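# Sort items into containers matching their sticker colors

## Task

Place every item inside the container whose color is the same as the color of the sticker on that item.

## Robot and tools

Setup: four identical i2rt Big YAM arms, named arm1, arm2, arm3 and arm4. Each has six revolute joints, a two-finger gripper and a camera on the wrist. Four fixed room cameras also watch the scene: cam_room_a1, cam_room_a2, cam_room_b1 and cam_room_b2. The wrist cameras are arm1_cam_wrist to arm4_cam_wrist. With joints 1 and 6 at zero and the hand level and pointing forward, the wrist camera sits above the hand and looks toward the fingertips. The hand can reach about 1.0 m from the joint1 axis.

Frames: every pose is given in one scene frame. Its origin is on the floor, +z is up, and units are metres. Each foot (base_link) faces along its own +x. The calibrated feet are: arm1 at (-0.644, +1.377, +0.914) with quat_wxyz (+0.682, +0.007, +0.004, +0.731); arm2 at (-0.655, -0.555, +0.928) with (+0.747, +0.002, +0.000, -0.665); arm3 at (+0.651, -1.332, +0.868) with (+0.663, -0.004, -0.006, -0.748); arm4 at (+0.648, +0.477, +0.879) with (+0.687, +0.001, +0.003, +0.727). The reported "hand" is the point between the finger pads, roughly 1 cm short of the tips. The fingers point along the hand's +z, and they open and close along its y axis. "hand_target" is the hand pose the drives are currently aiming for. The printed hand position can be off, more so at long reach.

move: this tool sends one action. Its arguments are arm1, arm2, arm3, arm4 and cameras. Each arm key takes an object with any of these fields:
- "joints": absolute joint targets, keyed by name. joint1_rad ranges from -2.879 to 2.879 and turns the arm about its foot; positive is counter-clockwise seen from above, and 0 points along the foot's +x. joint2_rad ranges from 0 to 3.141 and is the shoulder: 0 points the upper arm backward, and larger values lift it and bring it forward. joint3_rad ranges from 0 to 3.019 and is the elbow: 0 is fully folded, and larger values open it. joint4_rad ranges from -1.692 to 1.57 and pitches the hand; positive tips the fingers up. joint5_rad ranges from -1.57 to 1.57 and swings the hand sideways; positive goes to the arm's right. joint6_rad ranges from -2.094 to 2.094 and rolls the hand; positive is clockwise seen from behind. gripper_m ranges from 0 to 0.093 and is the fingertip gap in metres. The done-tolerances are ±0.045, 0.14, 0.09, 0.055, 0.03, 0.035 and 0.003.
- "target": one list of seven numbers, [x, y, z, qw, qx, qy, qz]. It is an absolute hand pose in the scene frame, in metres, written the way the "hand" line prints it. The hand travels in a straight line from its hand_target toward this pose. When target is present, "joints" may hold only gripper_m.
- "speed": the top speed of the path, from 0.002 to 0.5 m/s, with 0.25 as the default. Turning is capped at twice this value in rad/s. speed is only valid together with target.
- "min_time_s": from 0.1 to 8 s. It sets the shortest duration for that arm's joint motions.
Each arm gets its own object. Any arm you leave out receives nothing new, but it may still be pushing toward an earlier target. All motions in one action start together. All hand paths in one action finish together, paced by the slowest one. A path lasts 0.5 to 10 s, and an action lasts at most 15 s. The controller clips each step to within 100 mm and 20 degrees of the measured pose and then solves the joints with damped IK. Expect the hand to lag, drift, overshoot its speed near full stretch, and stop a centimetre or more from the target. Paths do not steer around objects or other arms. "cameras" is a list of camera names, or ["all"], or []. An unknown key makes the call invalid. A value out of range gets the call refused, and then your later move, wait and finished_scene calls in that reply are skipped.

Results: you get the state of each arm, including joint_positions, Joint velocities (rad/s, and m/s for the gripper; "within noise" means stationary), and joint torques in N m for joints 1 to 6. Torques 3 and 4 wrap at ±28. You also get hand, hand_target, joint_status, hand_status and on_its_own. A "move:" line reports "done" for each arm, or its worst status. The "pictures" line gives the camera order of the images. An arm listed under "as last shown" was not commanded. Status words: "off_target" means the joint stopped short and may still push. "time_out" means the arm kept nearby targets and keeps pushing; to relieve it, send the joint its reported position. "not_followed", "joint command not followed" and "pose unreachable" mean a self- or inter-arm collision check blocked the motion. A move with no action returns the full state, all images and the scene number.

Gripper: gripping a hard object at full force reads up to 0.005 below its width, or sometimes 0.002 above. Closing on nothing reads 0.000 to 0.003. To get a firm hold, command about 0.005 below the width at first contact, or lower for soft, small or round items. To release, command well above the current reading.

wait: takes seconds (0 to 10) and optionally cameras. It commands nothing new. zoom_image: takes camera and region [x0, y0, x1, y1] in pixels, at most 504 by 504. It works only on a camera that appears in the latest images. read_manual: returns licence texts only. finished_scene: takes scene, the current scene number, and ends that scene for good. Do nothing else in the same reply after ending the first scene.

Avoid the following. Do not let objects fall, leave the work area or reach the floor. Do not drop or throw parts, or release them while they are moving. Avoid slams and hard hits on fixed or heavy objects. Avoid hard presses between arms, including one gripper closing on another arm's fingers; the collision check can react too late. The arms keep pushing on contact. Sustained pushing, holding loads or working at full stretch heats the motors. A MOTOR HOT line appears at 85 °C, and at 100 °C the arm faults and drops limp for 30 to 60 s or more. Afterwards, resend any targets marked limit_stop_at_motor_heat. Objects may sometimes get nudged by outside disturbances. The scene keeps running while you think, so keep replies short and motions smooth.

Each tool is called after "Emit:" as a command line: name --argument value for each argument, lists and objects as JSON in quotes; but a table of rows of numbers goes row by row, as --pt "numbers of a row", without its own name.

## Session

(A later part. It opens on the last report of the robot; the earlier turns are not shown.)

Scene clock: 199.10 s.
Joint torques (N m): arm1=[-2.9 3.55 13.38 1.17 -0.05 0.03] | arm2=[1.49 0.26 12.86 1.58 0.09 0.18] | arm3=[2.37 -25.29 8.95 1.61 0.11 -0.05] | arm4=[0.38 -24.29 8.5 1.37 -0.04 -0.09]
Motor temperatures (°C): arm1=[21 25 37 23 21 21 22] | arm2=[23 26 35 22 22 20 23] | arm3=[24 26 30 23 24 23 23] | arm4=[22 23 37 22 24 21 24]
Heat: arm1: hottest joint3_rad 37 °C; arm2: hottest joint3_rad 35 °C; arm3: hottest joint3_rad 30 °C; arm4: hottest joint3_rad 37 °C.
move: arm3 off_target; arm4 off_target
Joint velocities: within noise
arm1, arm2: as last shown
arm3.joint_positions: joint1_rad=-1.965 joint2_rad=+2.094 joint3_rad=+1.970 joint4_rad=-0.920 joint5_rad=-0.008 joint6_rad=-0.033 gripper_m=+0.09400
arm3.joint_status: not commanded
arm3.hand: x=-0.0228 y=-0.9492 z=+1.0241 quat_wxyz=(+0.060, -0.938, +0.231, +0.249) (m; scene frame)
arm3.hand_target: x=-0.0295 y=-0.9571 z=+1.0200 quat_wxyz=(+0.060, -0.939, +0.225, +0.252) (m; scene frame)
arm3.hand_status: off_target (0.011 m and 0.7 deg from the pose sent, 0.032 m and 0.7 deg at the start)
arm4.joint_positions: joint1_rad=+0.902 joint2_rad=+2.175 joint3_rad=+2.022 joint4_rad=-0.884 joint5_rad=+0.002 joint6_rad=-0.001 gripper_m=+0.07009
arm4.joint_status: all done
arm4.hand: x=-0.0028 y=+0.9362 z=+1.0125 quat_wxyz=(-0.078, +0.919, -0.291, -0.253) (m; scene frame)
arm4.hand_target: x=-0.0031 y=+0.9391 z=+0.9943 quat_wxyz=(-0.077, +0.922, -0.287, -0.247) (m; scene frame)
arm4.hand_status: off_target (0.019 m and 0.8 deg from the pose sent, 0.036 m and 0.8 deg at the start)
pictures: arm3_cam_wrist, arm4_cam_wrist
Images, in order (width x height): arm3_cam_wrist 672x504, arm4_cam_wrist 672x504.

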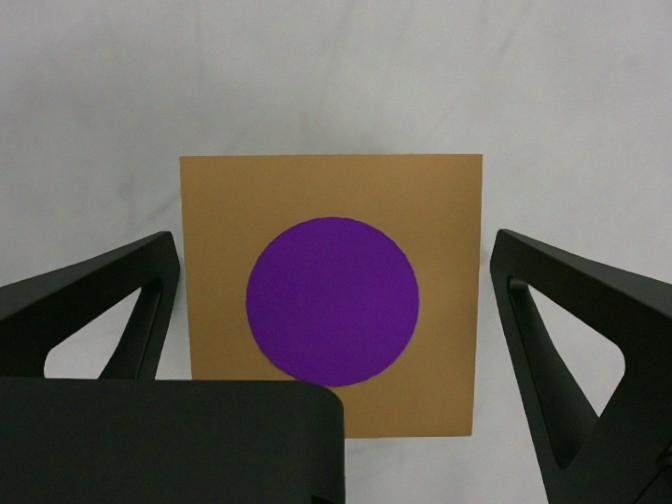

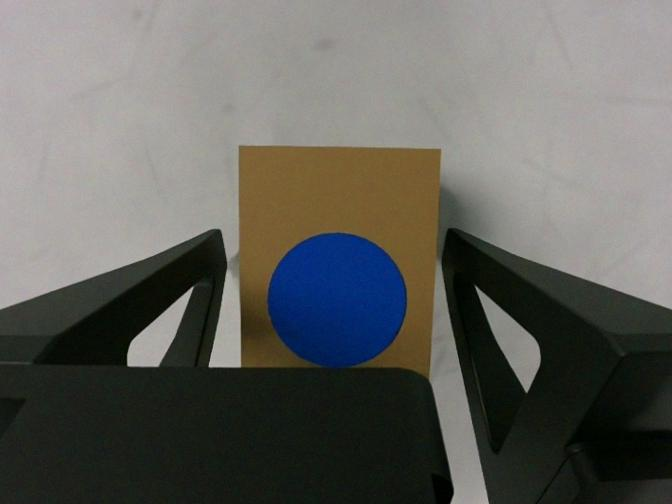

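Emit:
move --arm3 '{"joints":{"gripper_m":0.045}}' --arm4 '{"joints":{"gripper_m":0.034}}'

Emit:
move --arm3 '{"target":[0.0,-0.962,1.11,0.0604,-0.9393,0.2254,0.2517],"speed":0.12}' --arm4 '{"target":[0.02,0.921,1.10,0.077,-0.9222,0.2873,0.2471],"speed":0.12}' --cameras '["arm3_cam_wrist","arm4_cam_wrist"]'

Emit:
move --arm3 '{"target":[0.290,-1.117,1.16,0.1016,-0.8907,0.2454,0.369],"speed":0.25}' --arm4 '{"target":[0.304,0.718,1.16,0.1138,-0.8821,0.2748,0.3654],"speed":0.25}'

Emit:
move --arm3 '{"joints":{"joint2_rad":0.75,"joint3_rad":1.3,"joint4_rad":-1.4,"joint5_rad":0,"joint6_rad":0},"min_time_s":2}' --arm4 '{"joints":{"joint2_rad":0.75,"joint3_rad":1.3,"joint4_rad":-1.4,"joint5_rad":0,"joint6_rad":0},"min_time_s":2}'

Emit:
move --arm3 '{"joints":{"joint1_rad":1.79},"min_time_s":4}' --arm4 '{"joints":{"joint1_rad":-1.91},"min_time_s":3.5}' --cameras '["arm3_cam_wrist","arm4_cam_wrist"]'

Scene clock: 210.10 s.
Joint torques (N m): arm1=[-2.9 3.43 13.22 1.26 -0.06 0.03] | arm2=[1.32 0.32 12.85 1.59 0.08 0.16] | arm3=[2.55 -25.05 8.9 1.58 0.11 -0.05] | arm4=[1.03 -23.88 8.66 1.31 -0.04 -0.08]
Motor temperatures (°C): arm1=[21 25 37 23 21 21 22] | arm2=[23 26 36 22 22 20 23] | arm3=[24 26 31 23 24 23 23] | arm4=[22 24 36 22 24 21 24]
Heat: arm1: hottest joint3_rad 37 °C; arm2: hottest joint3_rad 36 °C; arm3: hottest joint3_rad 31 °C; arm4: hottest joint3_rad 36 °C.
move: arm3 off_target; arm4 off_target
Joint velocities: within noise
arm1, arm2: as last shown
arm3.joint_positions: joint1_rad=-1.965 joint2_rad=+2.094 joint3_rad=+1.970 joint4_rad=-0.920 joint5_rad=-0.008 joint6_rad=-0.033 gripper_m=+0.05293
arm3.joint_status: gripper_m off_target (ended at +0.05296, target +0.04500)
arm3.hand: x=-0.0228 y=-0.9492 z=+1.0241 quat_wxyz=(+0.060, -0.938, +0.231, +0.249) (m; scene frame)
arm3.hand_target: x=-0.0295 y=-0.9571 z=+1.0200 quat_wxyz=(+0.060, -0.939, +0.225, +0.252) (m; scene frame)
arm3.hand_status: not commanded
arm4.joint_positions: joint1_rad=+0.901 joint2_rad=+2.175 joint3_rad=+2.021 joint4_rad=-0.884 joint5_rad=+0.002 joint6_rad=-0.002 gripper_m=+0.04411
arm4.joint_status: gripper_m off_target (ended at +0.04414, target +0.03400)
arm4.hand: x=-0.0022 y=+0.9368 z=+1.0121 quat_wxyz=(-0.078, +0.919, -0.291, -0.252) (m; scene frame)
arm4.hand_target: x=-0.0030 y=+0.9393 z=+0.9943 quat_wxyz=(-0.077, +0.922, -0.287, -0.247) (m; scene frame)
arm4.hand_status: not commanded
pictures: none

Scene clock: 211.57 s.
Joint torques (N m): arm1=[-2.49 3.9 13.34 1.25 -0.06 0.02] | arm2=[1.32 0.26 12.85 1.58 0.08 0.17] | arm3=[1.49 -25.58 13.68 0.64 -0.09 -0.12] | arm4=[0.91 -26.29 12.51 0.54 0.01 -0.03]
Motor temperatures (°C): arm1=[21 25 37 23 21 21 22] | arm2=[23 26 36 22 22 20 23] | arm3=[24 27 31 23 24 23 23] | arm4=[22 24 37 22 24 21 25]
Heat: arm1: hottest joint3_rad 37 °C; arm2: hottest joint3_rad 36 °C; arm3: hottest joint3_rad 31 °C; arm4: hottest joint3_rad 37 °C.
move: arm3 off_target; arm4 off_target
Joint velocities: within noise
arm1, arm2: as last shown
arm3.joint_positions: joint1_rad=-1.965 joint2_rad=+2.004 joint3_rad=+1.970 joint4_rad=-1.068 joint5_rad=-0.009 joint6_rad=-0.036 gripper_m=+0.05293
arm3.joint_status: not commanded
arm3.hand: x=+0.0095 y=-0.9671 z=+1.0727 quat_wxyz=(+0.052, -0.946, +0.231, +0.222) (m; scene frame)
arm3.hand_target: x=+0.0015 y=-0.9629 z=+1.1100 quat_wxyz=(+0.061, -0.939, +0.225, +0.252) (m; scene frame)
arm3.hand_status: off_target (0.039 m and 3.6 deg from the pose sent, 0.090 m and 0.8 deg at the start)
arm4.joint_positions: joint1_rad=+0.901 joint2_rad=+2.081 joint3_rad=+2.023 joint4_rad=-1.047 joint5_rad=+0.002 joint6_rad=-0.002 gripper_m=+0.04412
arm4.joint_status: not commanded
arm4.hand: x=+0.0288 y=+0.9154 z=+1.0645 quat_wxyz=(-0.069, +0.927, -0.294, -0.221) (m; scene frame)
arm4.hand_target: x=+0.0214 y=+0.9202 z=+1.1000 quat_wxyz=(-0.077, +0.922, -0.287, -0.247) (m; scene frame)
arm4.hand_status: off_target (0.037 m and 3.3 deg from the pose sent, 0.092 m and 0.8 deg at the start)
pictures: arm3_cam_wrist, arm4_cam_wrist
Images, in order (width x height): arm3_cam_wrist 672x504, arm4_cam_wrist 672x504.

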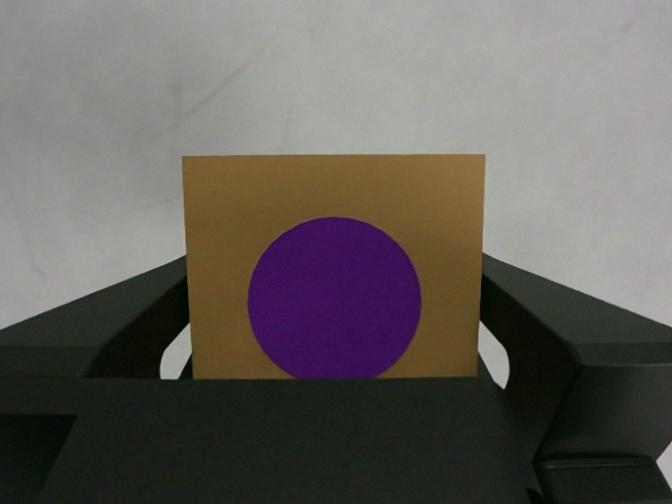

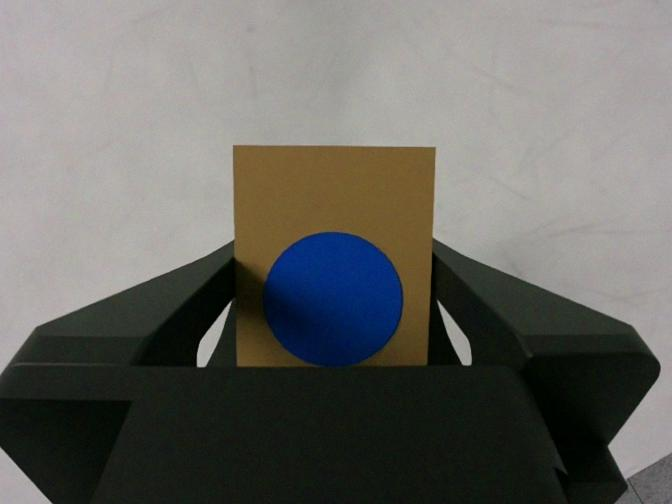

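Scene clock: 213.70 s.
Joint torques (N m): arm1=[-2.61 3.55 13.39 1.06 -0.03 0.01] | arm2=[1.26 0.26 12.85 1.59 0.08 0.18] | arm3=[1.14 -5.95 9.55 1.47 0.13 0.03] | arm4=[1.61 -5.54 9.61 0.94 0.15 0.04]
Motor temperatures (°C): arm1=[21 25 37 23 21 21 22] | arm2=[23 26 36 22 22 20 23] | arm3=[24 26 31 23 24 23 23] | arm4=[22 24 36 22 24 21 25]
Heat: arm1: hottest joint3_rad 37 °C; arm2: hottest joint3_rad 36 °C; arm3: hottest joint3_rad 31 °C; arm4: hottest joint3_rad 36 °C.
move: arm3 done; arm4 done
Joint velocities: within noise
arm1, arm2: as last shown
arm3.joint_positions: joint1_rad=-1.965 joint2_rad=+0.950 joint3_rad=+0.934 joint4_rad=-0.753 joint5_rad=+0.019 joint6_rad=-0.002 gripper_m=+0.05293
arm3.joint_status: not commanded
arm3.hand: x=+0.2896 y=-1.1189 z=+1.1634 quat_wxyz=(+0.102, -0.891, +0.240, +0.372) (m; scene frame)
arm3.hand_target: x=+0.2900 y=-1.1171 z=+1.1601 quat_wxyz=(+0.102, -0.891, +0.245, +0.369) (m; scene frame)
arm3.hand_status: done (0.004 m and 0.8 deg from the pose sent, 0.330 m and 18.9 deg at the start)
arm4.joint_positions: joint1_rad=+0.902 joint2_rad=+0.962 joint3_rad=+0.898 joint4_rad=-0.714 joint5_rad=+0.002 joint6_rad=-0.002 gripper_m=+0.04412
arm4.joint_status: not commanded
arm4.hand: x=+0.3069 y=+0.7197 z=+1.1617 quat_wxyz=(-0.116, +0.879, -0.278, -0.370) (m; scene frame)
arm4.hand_target: x=+0.3040 y=+0.7180 z=+1.1601 quat_wxyz=(-0.114, +0.882, -0.275, -0.365) (m; scene frame)
arm4.hand_status: done (0.004 m and 0.7 deg from the pose sent, 0.352 m and 18.2 deg at the start)
pictures: none

Scene clock: 216.10 s.
Joint torques (N m): arm1=[-2.67 3.49 13.34 0.92 -0.03 0.02] | arm2=[1.32 0.21 12.82 1.59 0.08 0.18] | arm3=[1.03 -2.37 13.19 1.09 -0.08 -0.03] | arm4=[1.03 -2.08 11.7 0.64 -0.01 0.06]
Motor temperatures (°C): arm1=[21 25 37 23 21 21 22] | arm2=[23 26 36 22 22 20 23] | arm3=[24 26 31 23 24 23 23] | arm4=[22 24 37 22 24 21 25]
Heat: arm1: hottest joint3_rad 37 °C; arm2: hottest joint3_rad 36 °C; arm3: hottest joint3_rad 31 °C; arm4: hottest joint3_rad 37 °C.
move: arm3 done; arm4 done
Joint velocities: within noise
arm1, arm2: as last shown
arm3.joint_positions: joint1_rad=-1.965 joint2_rad=+0.752 joint3_rad=+1.247 joint4_rad=-1.395 joint5_rad=+0.002 joint6_rad=-0.002 gripper_m=+0.05293
arm3.joint_status: all done
arm3.hand: x=+0.4057 y=-1.1862 z=+1.2913 quat_wxyz=(+0.079, -0.914, +0.242, +0.316) (m; scene frame)
arm3.hand_target: x=+0.4071 y=-1.1861 z=+1.3169 quat_wxyz=(+0.084, -0.905, +0.242, +0.339) (m; scene frame)
arm3.hand_status: not commanded
arm4.joint_positions: joint1_rad=+0.902 joint2_rad=+0.753 joint3_rad=+1.252 joint4_rad=-1.391 joint5_rad=+0.002 joint6_rad=-0.002 gripper_m=+0.04412
arm4.joint_status: all done
arm4.hand: x=+0.4187 y=+0.6422 z=+1.3085 quat_wxyz=(-0.099, +0.899, -0.284, -0.319) (m; scene frame)
arm4.hand_target: x=+0.4195 y=+0.6386 z=+1.3312 quat_wxyz=(-0.103, +0.893, -0.279, -0.338) (m; scene frame)
arm4.hand_status: not commanded
pictures: none

Scene clock: 220.43 s.
Joint torques (N m): arm1=[-2.67 4.13 13.34 1.16 -0.07 0.05] | arm2=[1.32 0.26 12.85 1.61 0.08 0.18] | arm3=[1.96 -1.85 13.15 1.07 0.08 -0.02] | arm4=[0.67 -1.61 11.71 0.81 0.05 0.06]
Motor temperatures (°C): arm1=[21 25 37 23 21 21 22] | arm2=[23 26 36 22 22 20 23] | arm3=[24 26 31 23 24 23 24] | arm4=[22 24 38 22 24 21 25]
Heat: arm1: hottest joint3_rad 37 °C; arm2: hottest joint3_rad 36 °C; arm3: hottest joint3_rad 31 °C; arm4: hottest joint3_rad 38 °C.
move: arm3 done; arm4 done
Joint velocities: within noise
arm1.joint_positions: joint1_rad=-2.267 joint2_rad=+0.646 joint3_rad=+1.356 joint4_rad=-1.489 joint5_rad=-0.009 joint6_rad=-0.002 gripper_m=+0.07496
arm1.joint_status: not commanded
arm1.hand: x=-0.4520 y=+1.2440 z=+1.3980 quat_wxyz=(-0.361, -0.282, -0.882, +0.116) (m; scene frame)
arm1.hand_target: x=-0.4564 y=+1.2446 z=+1.4159 quat_wxyz=(-0.373, -0.285, -0.875, +0.122) (m; scene frame)
arm1.hand_status: not commanded
arm2.joint_positions: joint1_rad=+0.921 joint2_rad=+0.648 joint3_rad=+1.359 joint4_rad=-1.485 joint5_rad=+0.004 joint6_rad=-0.010 gripper_m=+0.07994
arm2.joint_status: not commanded
arm2.hand: x=-0.4604 y=-0.6735 z=+1.4173 quat_wxyz=(-0.374, -0.240, -0.890, +0.104) (m; scene frame)
arm2.hand_target: x=-0.4643 y=-0.6698 z=+1.4332 quat_wxyz=(-0.385, -0.240, -0.885, +0.105) (m; scene frame)
arm2.hand_status: not commanded
arm3.joint_positions: joint1_rad=+1.780 joint2_rad=+0.752 joint3_rad=+1.247 joint4_rad=-1.395 joint5_rad=-0.001 joint6_rad=-0.002 gripper_m=+0.05294
arm3.joint_status: all done
arm3.hand: x=+0.9311 y=-1.3010 z=+1.2935 quat_wxyz=(-0.329, +0.045, -0.943, -0.008) (m; scene frame)
arm3.hand_target: x=+0.9295 y=-1.2983 z=+1.3191 quat_wxyz=(-0.352, +0.048, -0.935, -0.011) (m; scene frame)
arm3.hand_status: not commanded
arm4.joint_positions: joint1_rad=-1.908 joint2_rad=+0.753 joint3_rad=+1.252 joint4_rad=-1.391 joint5_rad=+0.000 joint6_rad=-0.002 gripper_m=+0.04413
arm4.joint_status: all done
arm4.hand: x=+0.9218 y=+0.3998 z=+1.3069 quat_wxyz=(-0.328, -0.130, -0.934, +0.049) (m; scene frame)
arm4.hand_target: x=+0.9192 y=+0.4002 z=+1.3296 quat_wxyz=(-0.347, -0.131, -0.927, +0.052) (m; scene frame)
arm4.hand_status: not commanded
pictures: arm3_cam_wrist, arm4_cam_wrist
Images, in order (width x height): arm3_cam_wrist 672x504, arm4_cam_wrist 672x504.

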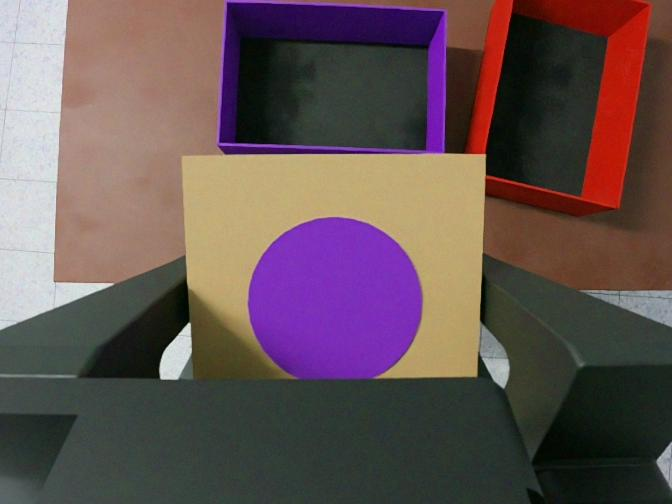

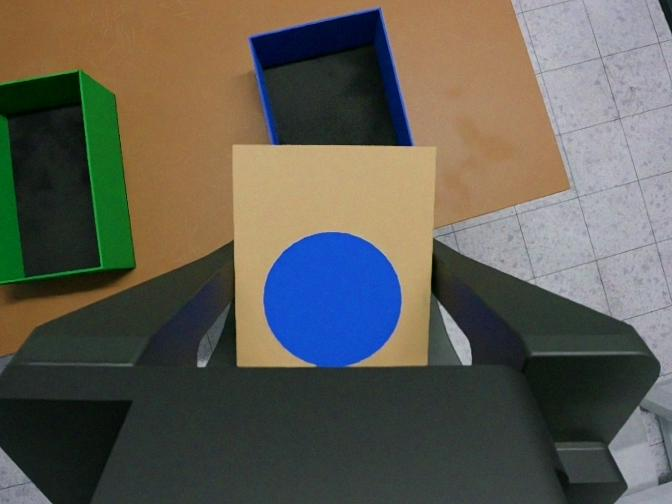

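Emit:
move --arm3 '{"target":[1.225,-1.275,0.92,0.2585,-0.0489,0.9646,0.0131],"speed":0.3}' --arm4 '{"target":[1.152,0.328,0.92,0.2561,0.1395,0.9558,-0.0374],"speed":0.3}'

Emit:
move --arm3 '{"target":[1.220,-1.275,0.81,0.2585,-0.0489,0.9646,0.0131],"speed":0.2}' --arm4 '{"target":[1.147,0.328,0.81,0.2561,0.1395,0.9558,-0.0374],"speed":0.2}' --cameras '["arm3_cam_wrist","arm4_cam_wrist","cam_room_a1","cam_room_a2"]'

Emit:
zoom_image --camera "cam_room_a1" --region '[180, 280, 300, 400]'

Emit:
zoom_image --camera "cam_room_a2" --region '[270, 270, 390, 390]'

Scene clock: 234.93 s.
Joint torques (N m): arm1=[-2.9 3.78 13.46 1.1 -0.05 0.01] | arm2=[1.38 0.21 12.85 1.59 0.09 0.18] | arm3=[1.32 -17.55 11.26 1.54 -0.08 -0.03] | arm4=[0.03 -14.62 9.58 1.32 -0.03 0.11]
Motor temperatures (°C): arm1=[21 25 38 23 21 21 22] | arm2=[23 25 36 22 22 20 23] | arm3=[24 25 32 23 24 23 24] | arm4=[22 24 39 22 24 21 26]
Heat: arm1: hottest joint3_rad 38 °C; arm2: hottest joint3_rad 36 °C; arm3: hottest joint3_rad 32 °C; arm4: hottest joint3_rad 39 °C.
move: arm3 off_target; arm4 off_target
Joint velocities: within noise
arm1, arm2: as last shown
arm3.joint_positions: joint1_rad=+1.780 joint2_rad=+1.727 joint3_rad=+1.031 joint4_rad=-0.426 joint5_rad=-0.014 joint6_rad=-0.002 gripper_m=+0.05294
arm3.joint_status: not commanded
arm3.hand: x=+1.1973 y=-1.2807 z=+0.8930 quat_wxyz=(-0.222, +0.047, -0.974, -0.010) (m; scene frame)
arm3.hand_target: x=+1.2231 y=-1.2750 z=+0.9208 quat_wxyz=(-0.258, +0.049, -0.965, -0.013) (m; scene frame)
arm3.hand_status: off_target (0.039 m and 4.3 deg from the pose sent, 0.476 m and 8.5 deg at the start)
arm4.joint_positions: joint1_rad=-1.909 joint2_rad=+1.627 joint3_rad=+0.874 joint4_rad=-0.355 joint5_rad=+0.000 joint6_rad=-0.002 gripper_m=+0.04413
arm4.joint_status: not commanded
arm4.hand: x=+1.1284 y=+0.3379 z=+0.8989 quat_wxyz=(-0.225, -0.135, -0.964, +0.034) (m; scene frame)
arm4.hand_target: x=+1.1507 y=+0.3283 z=+0.9208 quat_wxyz=(-0.256, -0.139, -0.956, +0.037) (m; scene frame)
arm4.hand_status: off_target (0.033 m and 3.8 deg from the pose sent, 0.456 m and 8.7 deg at the start)
pictures: none

Scene clock: 236.20 s.
Joint torques (N m): arm1=[-2.78 2.84 13.52 1.03 -0.02 0.04] | arm2=[1.38 0.32 12.85 1.59 0.08 0.17] | arm3=[1.55 -18.61 6 1.69 0.02 0] | arm4=[0.15 -15.62 5.46 1.43 -0.08 0.09]
Motor temperatures (°C): arm1=[21 25 38 23 21 21 22] | arm2=[23 25 36 22 22 20 23] | arm3=[24 25 32 23 24 23 24] | arm4=[22 24 39 22 24 21 26]
Heat: arm1: hottest joint3_rad 38 °C; arm2: hottest joint3_rad 36 °C; arm3: hottest joint3_rad 32 °C; arm4: hottest joint3_rad 39 °C.
move: arm3 off_target; arm4 done
Joint velocities: within noise
arm1, arm2: as last shown
arm3.joint_positions: joint1_rad=+1.780 joint2_rad=+1.935 joint3_rad=+1.001 joint4_rad=-0.141 joint5_rad=-0.014 joint6_rad=-0.002 gripper_m=+0.05294
arm3.joint_status: not commanded
arm3.hand: x=+1.2139 y=-1.2805 z=+0.8025 quat_wxyz=(-0.245, +0.047, -0.968, -0.011) (m; scene frame)
arm3.hand_target: x=+1.2198 y=-1.2749 z=+0.8100 quat_wxyz=(-0.258, +0.049, -0.965, -0.013) (m; scene frame)
arm3.hand_status: off_target (0.011 m and 1.6 deg from the pose sent, 0.086 m and 4.3 deg at the start)
arm4.joint_positions: joint1_rad=-1.910 joint2_rad=+1.865 joint3_rad=+0.837 joint4_rad=-0.040 joint5_rad=-0.001 joint6_rad=-0.002 gripper_m=+0.04413
arm4.joint_status: not commanded
arm4.hand: x=+1.1406 y=+0.3334 z=+0.8061 quat_wxyz=(-0.244, -0.135, -0.960, +0.037) (m; scene frame)
arm4.hand_target: x=+1.1468 y=+0.3280 z=+0.8101 quat_wxyz=(-0.256, -0.140, -0.956, +0.037) (m; scene frame)
arm4.hand_status: done (0.009 m and 1.5 deg from the pose sent, 0.091 m and 3.8 deg at the start)
pictures: arm3_cam_wrist, arm4_cam_wrist, cam_room_a1, cam_room_a2
Images, in order (width x height): arm3_cam_wrist 672x504, arm4_cam_wrist 672x504, cam_room_a1 672x504, cam_room_a2 672x504.

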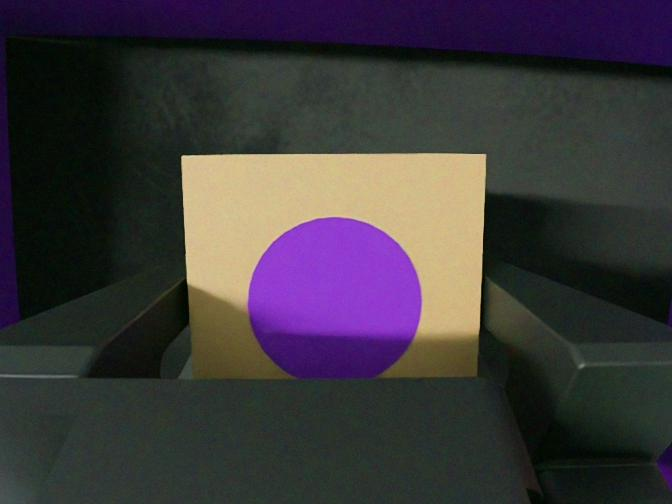

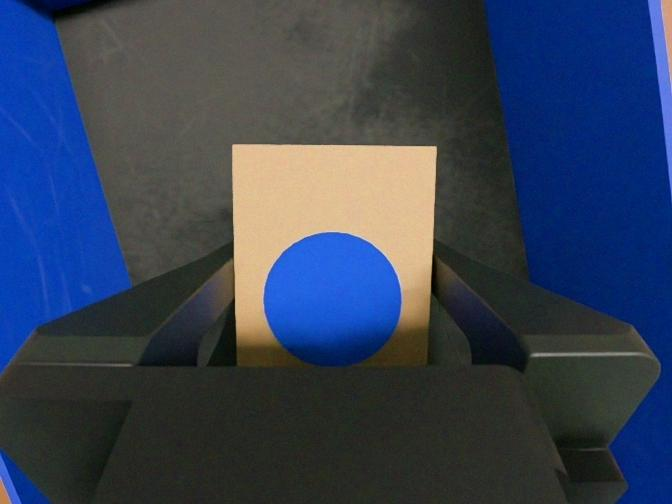

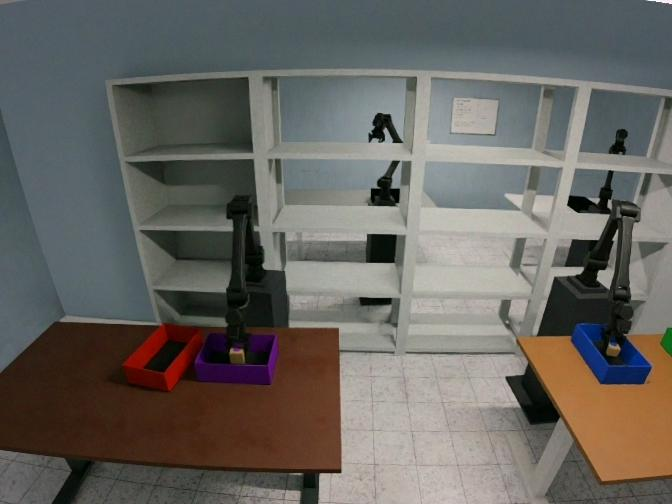

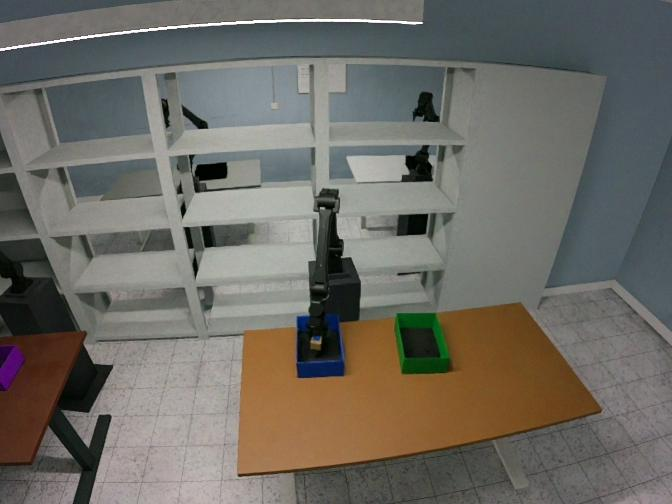

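Scaled by 4.200.

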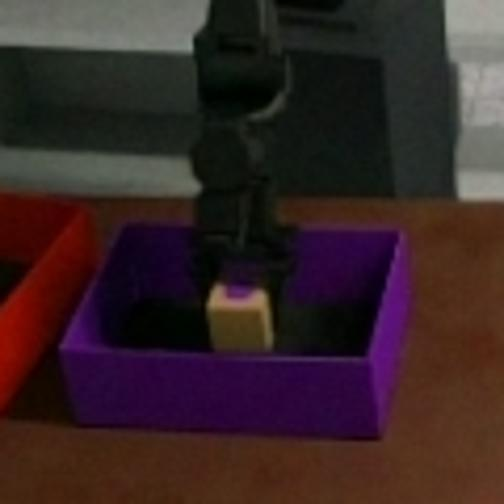

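Scaled by 4.200.

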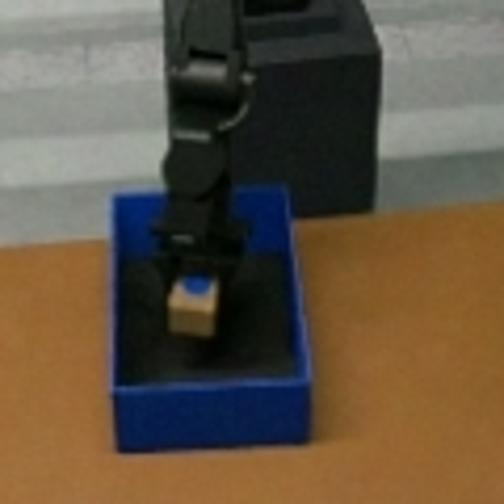

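Emit:
move --arm3 '{"target":[1.220,-1.275,0.763,0.2585,-0.0489,0.9646,0.0131],"speed":0.12}' --arm4 '{"target":[1.147,0.328,0.768,0.2561,0.1395,0.9558,-0.0374],"speed":0.12}'

Emit:
move --arm3 '{"target":[1.220,-1.275,0.745,0.2585,-0.0489,0.9646,0.0131],"speed":0.05}' --arm4 '{"target":[1.147,0.328,0.750,0.2561,0.1395,0.9558,-0.0374],"speed":0.05}'

Emit:
move --arm3 '{"target":[1.220,-1.275,0.733,0.2585,-0.0489,0.9646,0.0131],"speed":0.05}' --arm4 '{"target":[1.147,0.328,0.740,0.2561,0.1395,0.9558,-0.0374],"speed":0.05}' --cameras '["arm3_cam_wrist","arm4_cam_wrist","cam_room_a1","cam_room_a2"]'

Emit:
zoom_image --camera "cam_room_a1" --region '[180, 280, 300, 400]'

Emit:
zoom_image --camera "cam_room_a2" --region '[270, 270, 390, 390]'

Scene clock: 244.27 s.
Joint torques (N m): arm1=[-2.9 3.25 13.22 1.16 -0.07 0.04] | arm2=[1.32 0.32 12.83 1.59 0.08 0.17] | arm3=[1.67 -18.61 5.22 1.66 0.05 0.02] | arm4=[0.09 -15.5 4.85 1.43 -0.04 0.08]
Motor temperatures (°C): arm1=[21 25 38 23 21 21 22] | arm2=[23 25 37 22 22 20 23] | arm3=[24 26 31 23 24 23 24] | arm4=[22 24 37 22 24 21 26]
Heat: arm1: hottest joint3_rad 38 °C; arm2: hottest joint3_rad 37 °C; arm3: hottest joint3_rad 31 °C; arm4: hottest joint3_rad 37 °C.
move: arm3 done; arm4 done
Joint velocities: within noise
arm1, arm2: as last shown
arm3.joint_positions: joint1_rad=+1.780 joint2_rad=+2.038 joint3_rad=+1.001 joint4_rad=-0.030 joint5_rad=-0.014 joint6_rad=-0.002 gripper_m=+0.05294
arm3.joint_status: not commanded
arm3.hand: x=+1.2157 y=-1.2810 z=+0.7595 quat_wxyz=(-0.249, +0.047, -0.967, -0.011) (m; scene frame)
arm3.hand_target: x=+1.2199 y=-1.2749 z=+0.7631 quat_wxyz=(-0.258, +0.049, -0.965, -0.013) (m; scene frame)
arm3.hand_status: done (0.008 m and 1.2 deg from the pose sent, 0.040 m and 1.6 deg at the start)
arm4.joint_positions: joint1_rad=-1.910 joint2_rad=+1.969 joint3_rad=+0.837 joint4_rad=+0.071 joint5_rad=-0.001 joint6_rad=-0.002 gripper_m=+0.04413
arm4.joint_status: not commanded
arm4.hand: x=+1.1414 y=+0.3329 z=+0.7682 quat_wxyz=(-0.248, -0.135, -0.959, +0.038) (m; scene frame)
arm4.hand_target: x=+1.1468 y=+0.3280 z=+0.7681 quat_wxyz=(-0.256, -0.140, -0.956, +0.037) (m; scene frame)
arm4.hand_status: done (0.007 m and 1.2 deg from the pose sent, 0.039 m and 1.5 deg at the start)
pictures: none

Scene clock: 245.27 s.
Joint torques (N m): arm1=[-2.73 2.9 13.41 1.1 -0.05 0.08] | arm2=[1.32 0.32 12.86 1.57 0.08 0.17] | arm3=[1.79 -17.79 5.34 1.68 0.06 0.02] | arm4=[0.03 -14.86 4.9 1.44 -0.04 0.06]
Motor temperatures (°C): arm1=[21 25 38 23 21 21 22] | arm2=[23 25 37 22 22 20 23] | arm3=[24 26 31 23 24 23 24] | arm4=[22 24 37 22 24 21 26]
Heat: arm1: hottest joint3_rad 38 °C; arm2: hottest joint3_rad 37 °C; arm3: hottest joint3_rad 31 °C; arm4: hottest joint3_rad 37 °C.
move: arm3 done; arm4 done
Joint velocities: within noise
arm1, arm2: as last shown
arm3.joint_positions: joint1_rad=+1.780 joint2_rad=+2.071 joint3_rad=+1.001 joint4_rad=+0.011 joint5_rad=-0.014 joint6_rad=-0.002 gripper_m=+0.05294
arm3.joint_status: not commanded
arm3.hand: x=+1.2163 y=-1.2811 z=+0.7461 quat_wxyz=(-0.252, +0.047, -0.966, -0.011) (m; scene frame)
arm3.hand_target: x=+1.2198 y=-1.2749 z=+0.7450 quat_wxyz=(-0.258, +0.049, -0.965, -0.013) (m; scene frame)
arm3.hand_status: done (0.007 m and 0.8 deg from the pose sent, 0.016 m and 1.2 deg at the start)
arm4.joint_positions: joint1_rad=-1.910 joint2_rad=+2.012 joint3_rad=+0.837 joint4_rad=+0.116 joint5_rad=-0.001 joint6_rad=-0.002 gripper_m=+0.04413
arm4.joint_status: not commanded
arm4.hand: x=+1.1406 y=+0.3331 z=+0.7526 quat_wxyz=(-0.249, -0.135, -0.958, +0.038) (m; scene frame)
arm4.hand_target: x=+1.1468 y=+0.3280 z=+0.7501 quat_wxyz=(-0.256, -0.140, -0.956, +0.037) (m; scene frame)
arm4.hand_status: done (0.009 m and 1.1 deg from the pose sent, 0.020 m and 1.2 deg at the start)
pictures: none

Scene clock: 246.23 s.
Joint torques (N m): arm1=[-3.25 3.55 13.46 1.06 -0.03 0.05] | arm2=[1.32 0.26 12.85 1.58 0.08 0.18] | arm3=[1.9 -15.91 5.55 1.52 0.07 0] | arm4=[0.32 -15.03 4.92 1.48 -0.04 0.07]
Motor temperatures (°C): arm1=[21 25 38 23 21 21 22] | arm2=[23 25 37 22 22 20 23] | arm3=[24 26 31 23 24 23 24] | arm4=[22 24 37 22 24 21 26]
Heat: arm1: hottest joint3_rad 38 °C; arm2: hottest joint3_rad 37 °C; arm3: hottest joint3_rad 31 °C; arm4: hottest joint3_rad 37 °C.
move: arm3 off_target; arm4 done
Joint velocities: within noise
arm1, arm2: as last shown
arm3.joint_positions: joint1_rad=+1.780 joint2_rad=+2.078 joint3_rad=+1.001 joint4_rad=+0.041 joint5_rad=-0.014 joint6_rad=-0.001 gripper_m=+0.05294
arm3.joint_status: not commanded
arm3.hand: x=+1.2209 y=-1.2807 z=+0.7459 quat_wxyz=(-0.263, +0.047, -0.963, -0.012) (m; scene frame)
arm3.hand_target: x=+1.2196 y=-1.2750 z=+0.7333 quat_wxyz=(-0.259, +0.049, -0.965, -0.013) (m; scene frame)
arm3.hand_status: off_target (0.014 m and 0.7 deg from the pose sent, 0.015 m and 0.8 deg at the start)
arm4.joint_positions: joint1_rad=-1.910 joint2_rad=+2.037 joint3_rad=+0.837 joint4_rad=+0.140 joint5_rad=-0.001 joint6_rad=-0.002 gripper_m=+0.04413
arm4.joint_status: not commanded
arm4.hand: x=+1.1392 y=+0.3335 z=+0.7430 quat_wxyz=(-0.248, -0.135, -0.959, +0.038) (m; scene frame)
arm4.hand_target: x=+1.1467 y=+0.3280 z=+0.7402 quat_wxyz=(-0.256, -0.140, -0.956, +0.037) (m; scene frame)
arm4.hand_status: done (0.010 m and 1.1 deg from the pose sent, 0.015 m and 1.1 deg at the start)
pictures: arm3_cam_wrist, arm4_cam_wrist, cam_room_a1, cam_room_a2
Images, in order (width x height): arm3_cam_wrist 672x504, arm4_cam_wrist 672x504, cam_room_a1 672x504, cam_room_a2 672x504.

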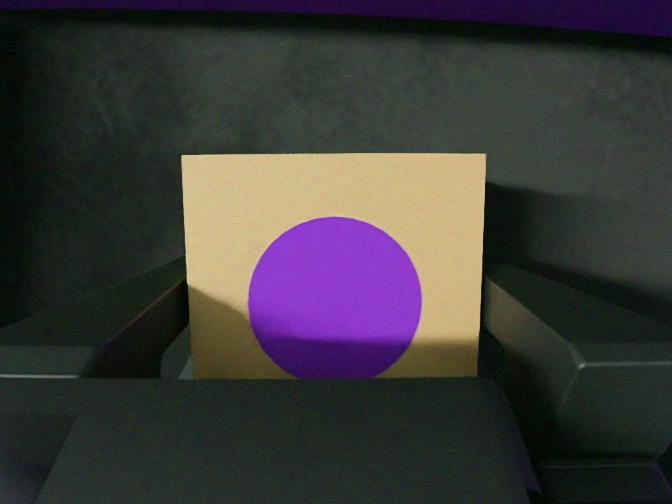

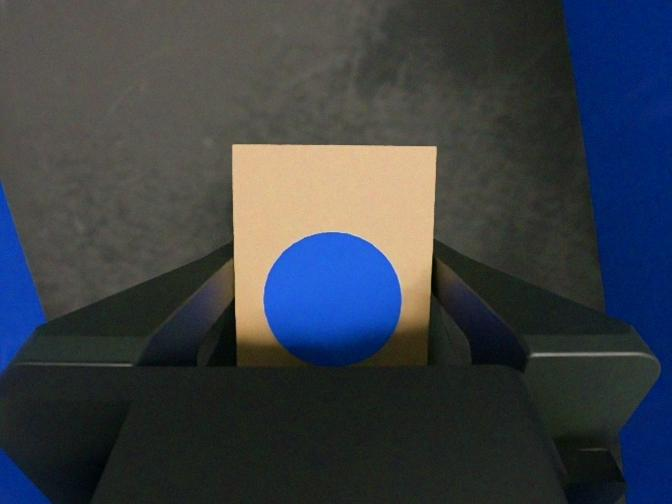

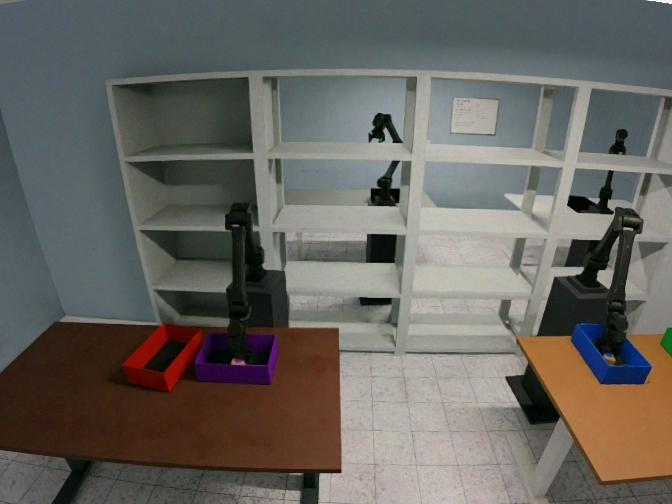

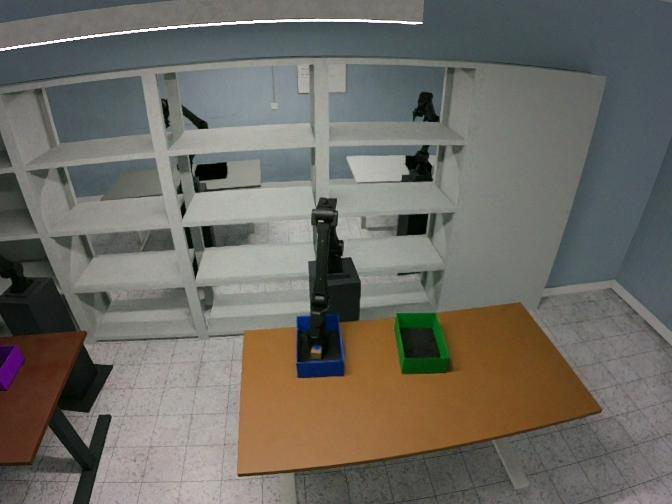

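Scaled by 4.200.

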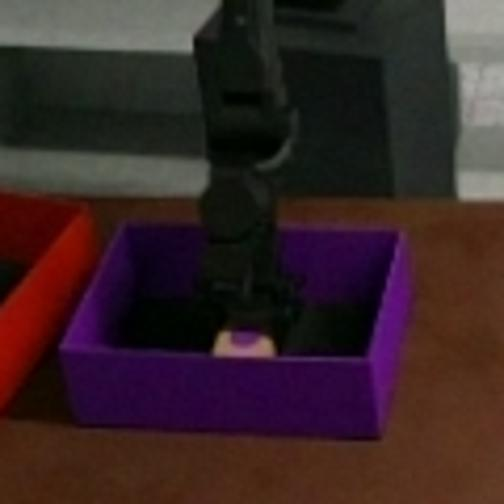

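Scaled by 4.200.

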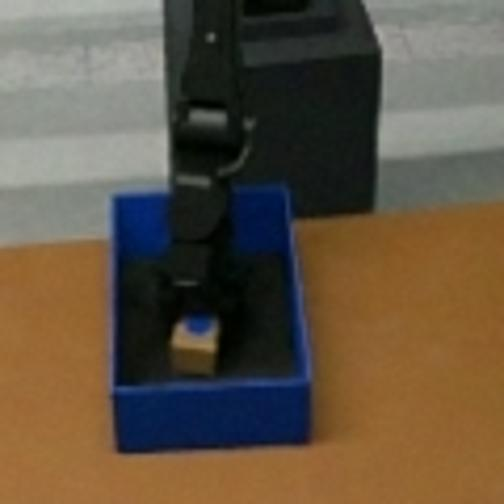

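Emit:
move --arm3 '{"joints":{"gripper_m":0.085}}' --arm4 '{"target":[1.147,0.328,0.731,0.2561,0.1395,0.9558,-0.0374],"speed":0.05}'

Emit:
move --arm3 '{"target":[1.170,-1.280,0.88,0.2585,-0.0489,0.9646,0.0131],"speed":0.15}' --arm4 '{"target":[1.147,0.328,0.724,0.2561,0.1395,0.9558,-0.0374],"speed":0.04}' --cameras '["arm3_cam_wrist","arm4_cam_wrist"]'

Scene clock: 252.33 s.
Joint torques (N m): arm1=[-2.9 3.31 13.39 1.13 -0.05 0.04] | arm2=[1.2 0.21 12.83 1.57 0.1 0.18] | arm3=[1.79 -16.15 5.49 1.35 0.02 -0.02] | arm4=[0.44 -14.15 5.2 1.51 -0.04 0.08]
Motor temperatures (°C): arm1=[21 24 38 23 21 21 22] | arm2=[23 25 37 22 22 20 23] | arm3=[24 26 30 23 24 23 24] | arm4=[22 24 36 22 24 21 26]
Heat: arm1: hottest joint3_rad 38 °C; arm2: hottest joint3_rad 37 °C; arm3: hottest joint3_rad 30 °C; arm4: hottest joint3_rad 36 °C.
move: arm3 done; arm4 off_target
Joint velocities: within noise
arm1, arm2: as last shown
arm3.joint_positions: joint1_rad=+1.780 joint2_rad=+2.083 joint3_rad=+1.001 joint4_rad=+0.046 joint5_rad=-0.012 joint6_rad=+0.002 gripper_m=+0.08496
arm3.joint_status: all done
arm3.hand: x=+1.2209 y=-1.2810 z=+0.7440 quat_wxyz=(-0.264, +0.045, -0.963, -0.011) (m; scene frame)
arm3.hand_target: x=+1.2195 y=-1.2750 z=+0.7332 quat_wxyz=(-0.258, +0.049, -0.965, -0.013) (m; scene frame)
arm3.hand_status: not commanded
arm4.joint_positions: joint1_rad=-1.910 joint2_rad=+2.055 joint3_rad=+0.838 joint4_rad=+0.165 joint5_rad=-0.001 joint6_rad=-0.002 gripper_m=+0.04413
arm4.joint_status: not commanded
arm4.hand: x=+1.1401 y=+0.3332 z=+0.7377 quat_wxyz=(-0.252, -0.135, -0.958, +0.038) (m; scene frame)
arm4.hand_target: x=+1.1467 y=+0.3281 z=+0.7313 quat_wxyz=(-0.256, -0.139, -0.956, +0.037) (m; scene frame)
arm4.hand_status: off_target (0.011 m and 0.8 deg from the pose sent, 0.015 m and 1.1 deg at the start)
pictures: none

Scene clock: 254.03 s.
Joint torques (N m): arm1=[-2.43 2.73 13.38 1.17 0 0.06] | arm2=[1.26 0.26 12.83 1.58 0.08 0.18] | arm3=[1.61 -14.97 6.32 0.7 -0.07 -0.07] | arm4=[0.21 -13.39 5.12 1.32 -0.02 0.1]
Motor temperatures (°C): arm1=[21 24 38 23 21 21 22] | arm2=[23 25 37 22 22 20 23] | arm3=[24 26 30 23 24 23 24] | arm4=[22 24 35 22 24 21 26]
Heat: arm1: hottest joint3_rad 38 °C; arm2: hottest joint3_rad 37 °C; arm3: hottest joint3_rad 30 °C; arm4: hottest joint3_rad 35 °C.
move: arm3 done; arm4 off_target
Joint velocities: within noise
arm1, arm2: as last shown
arm3.joint_positions: joint1_rad=+1.780 joint2_rad=+1.678 joint3_rad=+0.890 joint4_rad=-0.246 joint5_rad=-0.013 joint6_rad=+0.002 gripper_m=+0.08496
arm3.joint_status: not commanded
arm3.hand: x=+1.1747 y=-1.2831 z=+0.8832 quat_wxyz=(-0.265, +0.045, -0.963, -0.011) (m; scene frame)
arm3.hand_target: x=+1.1700 y=-1.2800 z=+0.8801 quat_wxyz=(-0.259, +0.049, -0.965, -0.013) (m; scene frame)
arm3.hand_status: done (0.006 m and 0.9 deg from the pose sent, 0.145 m and 0.8 deg at the start)
arm4.joint_positions: joint1_rad=-1.910 joint2_rad=+2.063 joint3_rad=+0.841 joint4_rad=+0.184 joint5_rad=-0.002 joint6_rad=-0.002 gripper_m=+0.04413
arm4.joint_status: not commanded
arm4.hand: x=+1.1437 y=+0.3323 z=+0.7369 quat_wxyz=(-0.259, -0.134, -0.956, +0.039) (m; scene frame)
arm4.hand_target: x=+1.1463 y=+0.3283 z=+0.7242 quat_wxyz=(-0.256, -0.140, -0.956, +0.037) (m; scene frame)
arm4.hand_status: off_target (0.014 m and 0.7 deg from the pose sent, 0.016 m and 0.8 deg at the start)
pictures: arm3_cam_wrist, arm4_cam_wrist
Images, in order (width x height): arm3_cam_wrist 672x504, arm4_cam_wrist 672x504.

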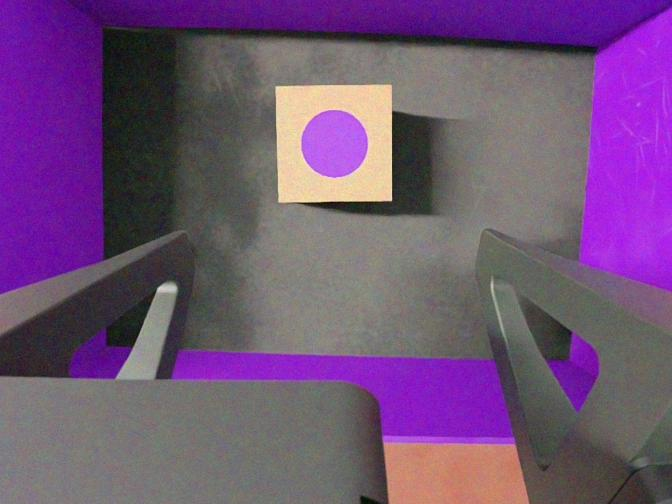

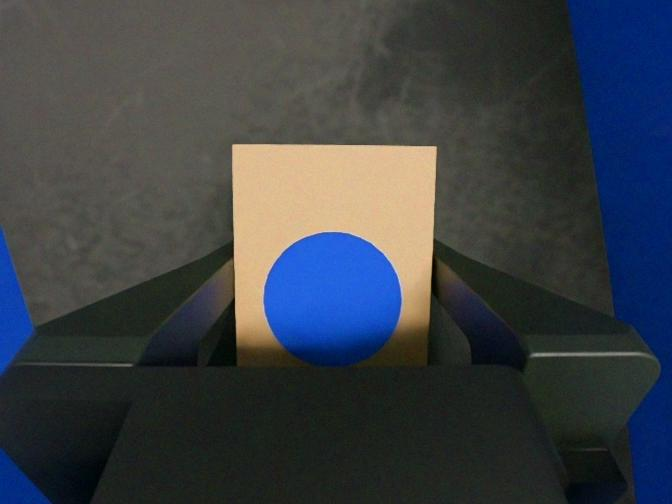

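Purple done; blue is in contact (z held at 0.737). Release.

Emit:
move --arm4 '{"joints":{"gripper_m":0.078}}'

Emit:
move --arm4 '{"target":[1.095,0.345,0.88,0.2561,0.1395,0.9558,-0.0374],"speed":0.15}' --cameras '["arm4_cam_wrist","cam_room_b1","cam_room_b2"]'

Emit:
zoom_image --camera "cam_room_b1" --region '[160, 310, 300, 400]'

Emit:
zoom_image --camera "cam_room_b2" --region '[260, 310, 380, 400]'

Scene clock: 259.60 s.
Joint torques (N m): arm1=[-2.78 2.9 13.41 1.01 -0.01 0.03] | arm2=[1.32 0.32 12.82 1.62 0.07 0.17] | arm3=[1.49 -14.97 6.32 0.73 -0.07 -0.05] | arm4=[-0.03 -13.98 4.82 1.16 0.06 0.11]
Motor temperatures (°C): arm1=[21 24 38 23 21 21 22] | arm2=[23 25 37 22 22 20 23] | arm3=[24 26 30 23 24 23 24] | arm4=[22 24 34 22 24 21 26]
Heat: arm1: hottest joint3_rad 38 °C; arm2: hottest joint3_rad 37 °C; arm3: hottest joint3_rad 30 °C; arm4: hottest joint3_rad 34 °C.
move: arm4 done
Joint velocities: within noise
arm1.joint_positions: joint1_rad=-2.267 joint2_rad=+0.646 joint3_rad=+1.356 joint4_rad=-1.489 joint5_rad=-0.009 joint6_rad=-0.002 gripper_m=+0.07496
arm1.joint_status: not commanded
arm1.hand: x=-0.4520 y=+1.2440 z=+1.3980 quat_wxyz=(-0.361, -0.282, -0.882, +0.116) (m; scene frame)
arm1.hand_target: x=-0.4564 y=+1.2446 z=+1.4159 quat_wxyz=(-0.373, -0.285, -0.875, +0.122) (m; scene frame)
arm1.hand_status: not commanded
arm2.joint_positions: joint1_rad=+0.921 joint2_rad=+0.648 joint3_rad=+1.359 joint4_rad=-1.485 joint5_rad=+0.004 joint6_rad=-0.010 gripper_m=+0.07994
arm2.joint_status: not commanded
arm2.hand: x=-0.4604 y=-0.6735 z=+1.4173 quat_wxyz=(-0.374, -0.240, -0.890, +0.104) (m; scene frame)
arm2.hand_target: x=-0.4643 y=-0.6698 z=+1.4332 quat_wxyz=(-0.385, -0.240, -0.885, +0.105) (m; scene frame)
arm2.hand_status: not commanded
arm3: as last shown
arm4.joint_positions: joint1_rad=-1.911 joint2_rad=+2.065 joint3_rad=+0.844 joint4_rad=+0.186 joint5_rad=-0.003 joint6_rad=-0.002 gripper_m=+0.07792
arm4.joint_status: all done
arm4.hand: x=+1.1453 y=+0.3319 z=+0.7370 quat_wxyz=(-0.260, -0.134, -0.955, +0.038) (m; scene frame)
arm4.hand_target: x=+1.1465 y=+0.3281 z=+0.7244 quat_wxyz=(-0.256, -0.140, -0.956, +0.037) (m; scene frame)
arm4.hand_status: not commanded
pictures: none

Scene clock: 261.33 s.
Joint torques (N m): arm1=[-2.49 3.37 13.3 1.29 -0.02 0.04] | arm2=[1.32 0.26 12.83 1.58 0.08 0.19] | arm3=[1.49 -14.92 6.32 0.75 -0.08 -0.06] | arm4=[0.73 -12.86 5.9 0.4 0.07 0.1]
Motor temperatures (°C): arm1=[21 24 38 23 21 21 22] | arm2=[23 25 37 22 22 20 23] | arm3=[24 26 29 23 24 23 24] | arm4=[22 24 34 22 24 21 26]
Heat: arm1: hottest joint3_rad 38 °C; arm2: hottest joint3_rad 37 °C; arm3: hottest joint3_rad 29 °C; arm4: hottest joint3_rad 34 °C.
move: arm4 done
Joint velocities: within noise
arm1, arm2, arm3: as last shown
arm4.joint_positions: joint1_rad=-1.911 joint2_rad=+1.585 joint3_rad=+0.717 joint4_rad=-0.165 joint5_rad=-0.003 joint6_rad=-0.002 gripper_m=+0.07792
arm4.joint_status: not commanded
arm4.hand: x=+1.0983 y=+0.3463 z=+0.8812 quat_wxyz=(-0.261, -0.134, -0.955, +0.038) (m; scene frame)
arm4.hand_target: x=+1.0951 y=+0.3449 z=+0.8801 quat_wxyz=(-0.256, -0.140, -0.956, +0.037) (m; scene frame)
arm4.hand_status: done (0.004 m and 0.9 deg from the pose sent, 0.152 m and 0.8 deg at the start)
pictures: arm4_cam_wrist, cam_room_b1, cam_room_b2
Images, in order (width x height): arm4_cam_wrist 672x504, cam_room_b1 672x504, cam_room_b2 672x504.

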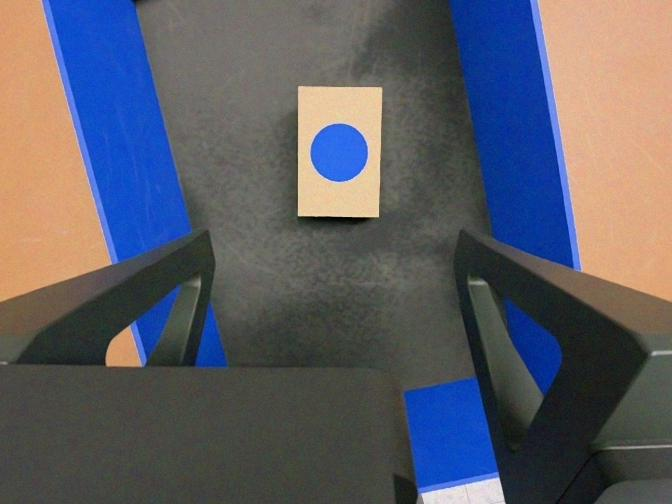

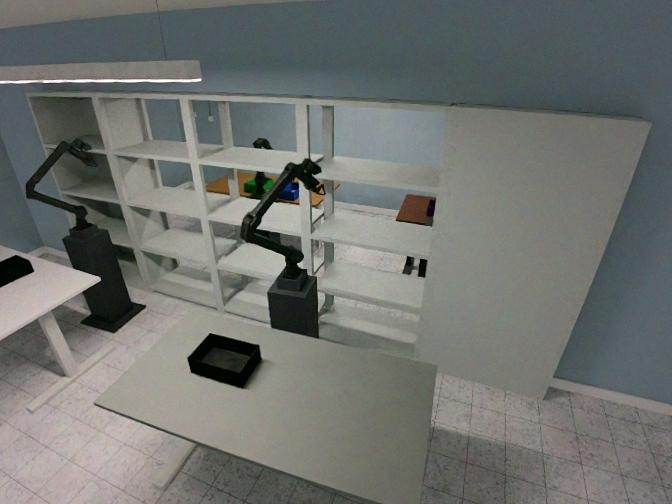

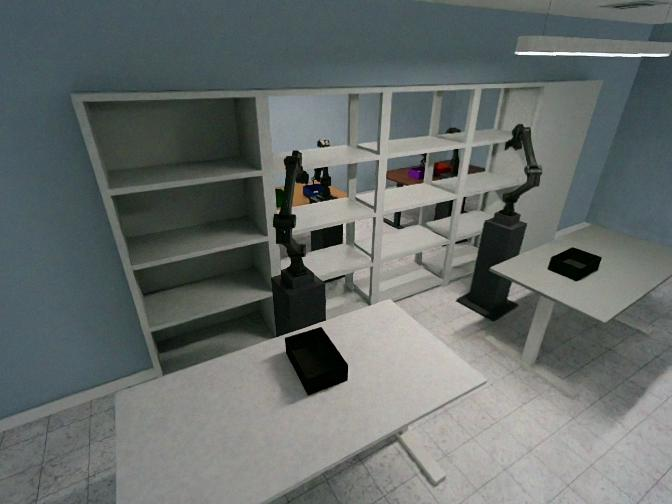

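Scaled by 3.600.

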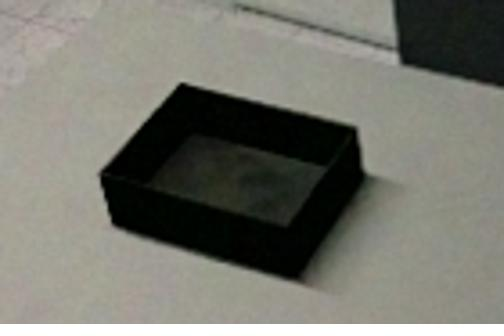

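Scaled by 4.200.

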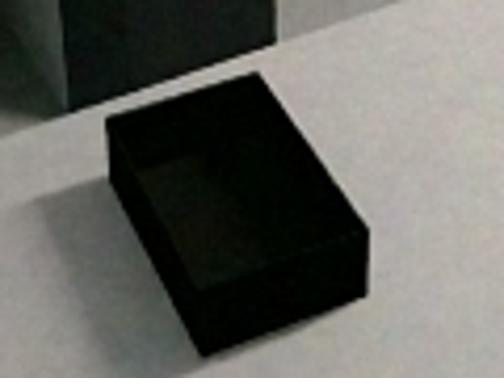

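Source bins empty; both items placed.

Emit:
finished_scene --scene 2

The scene is finished: the task was done.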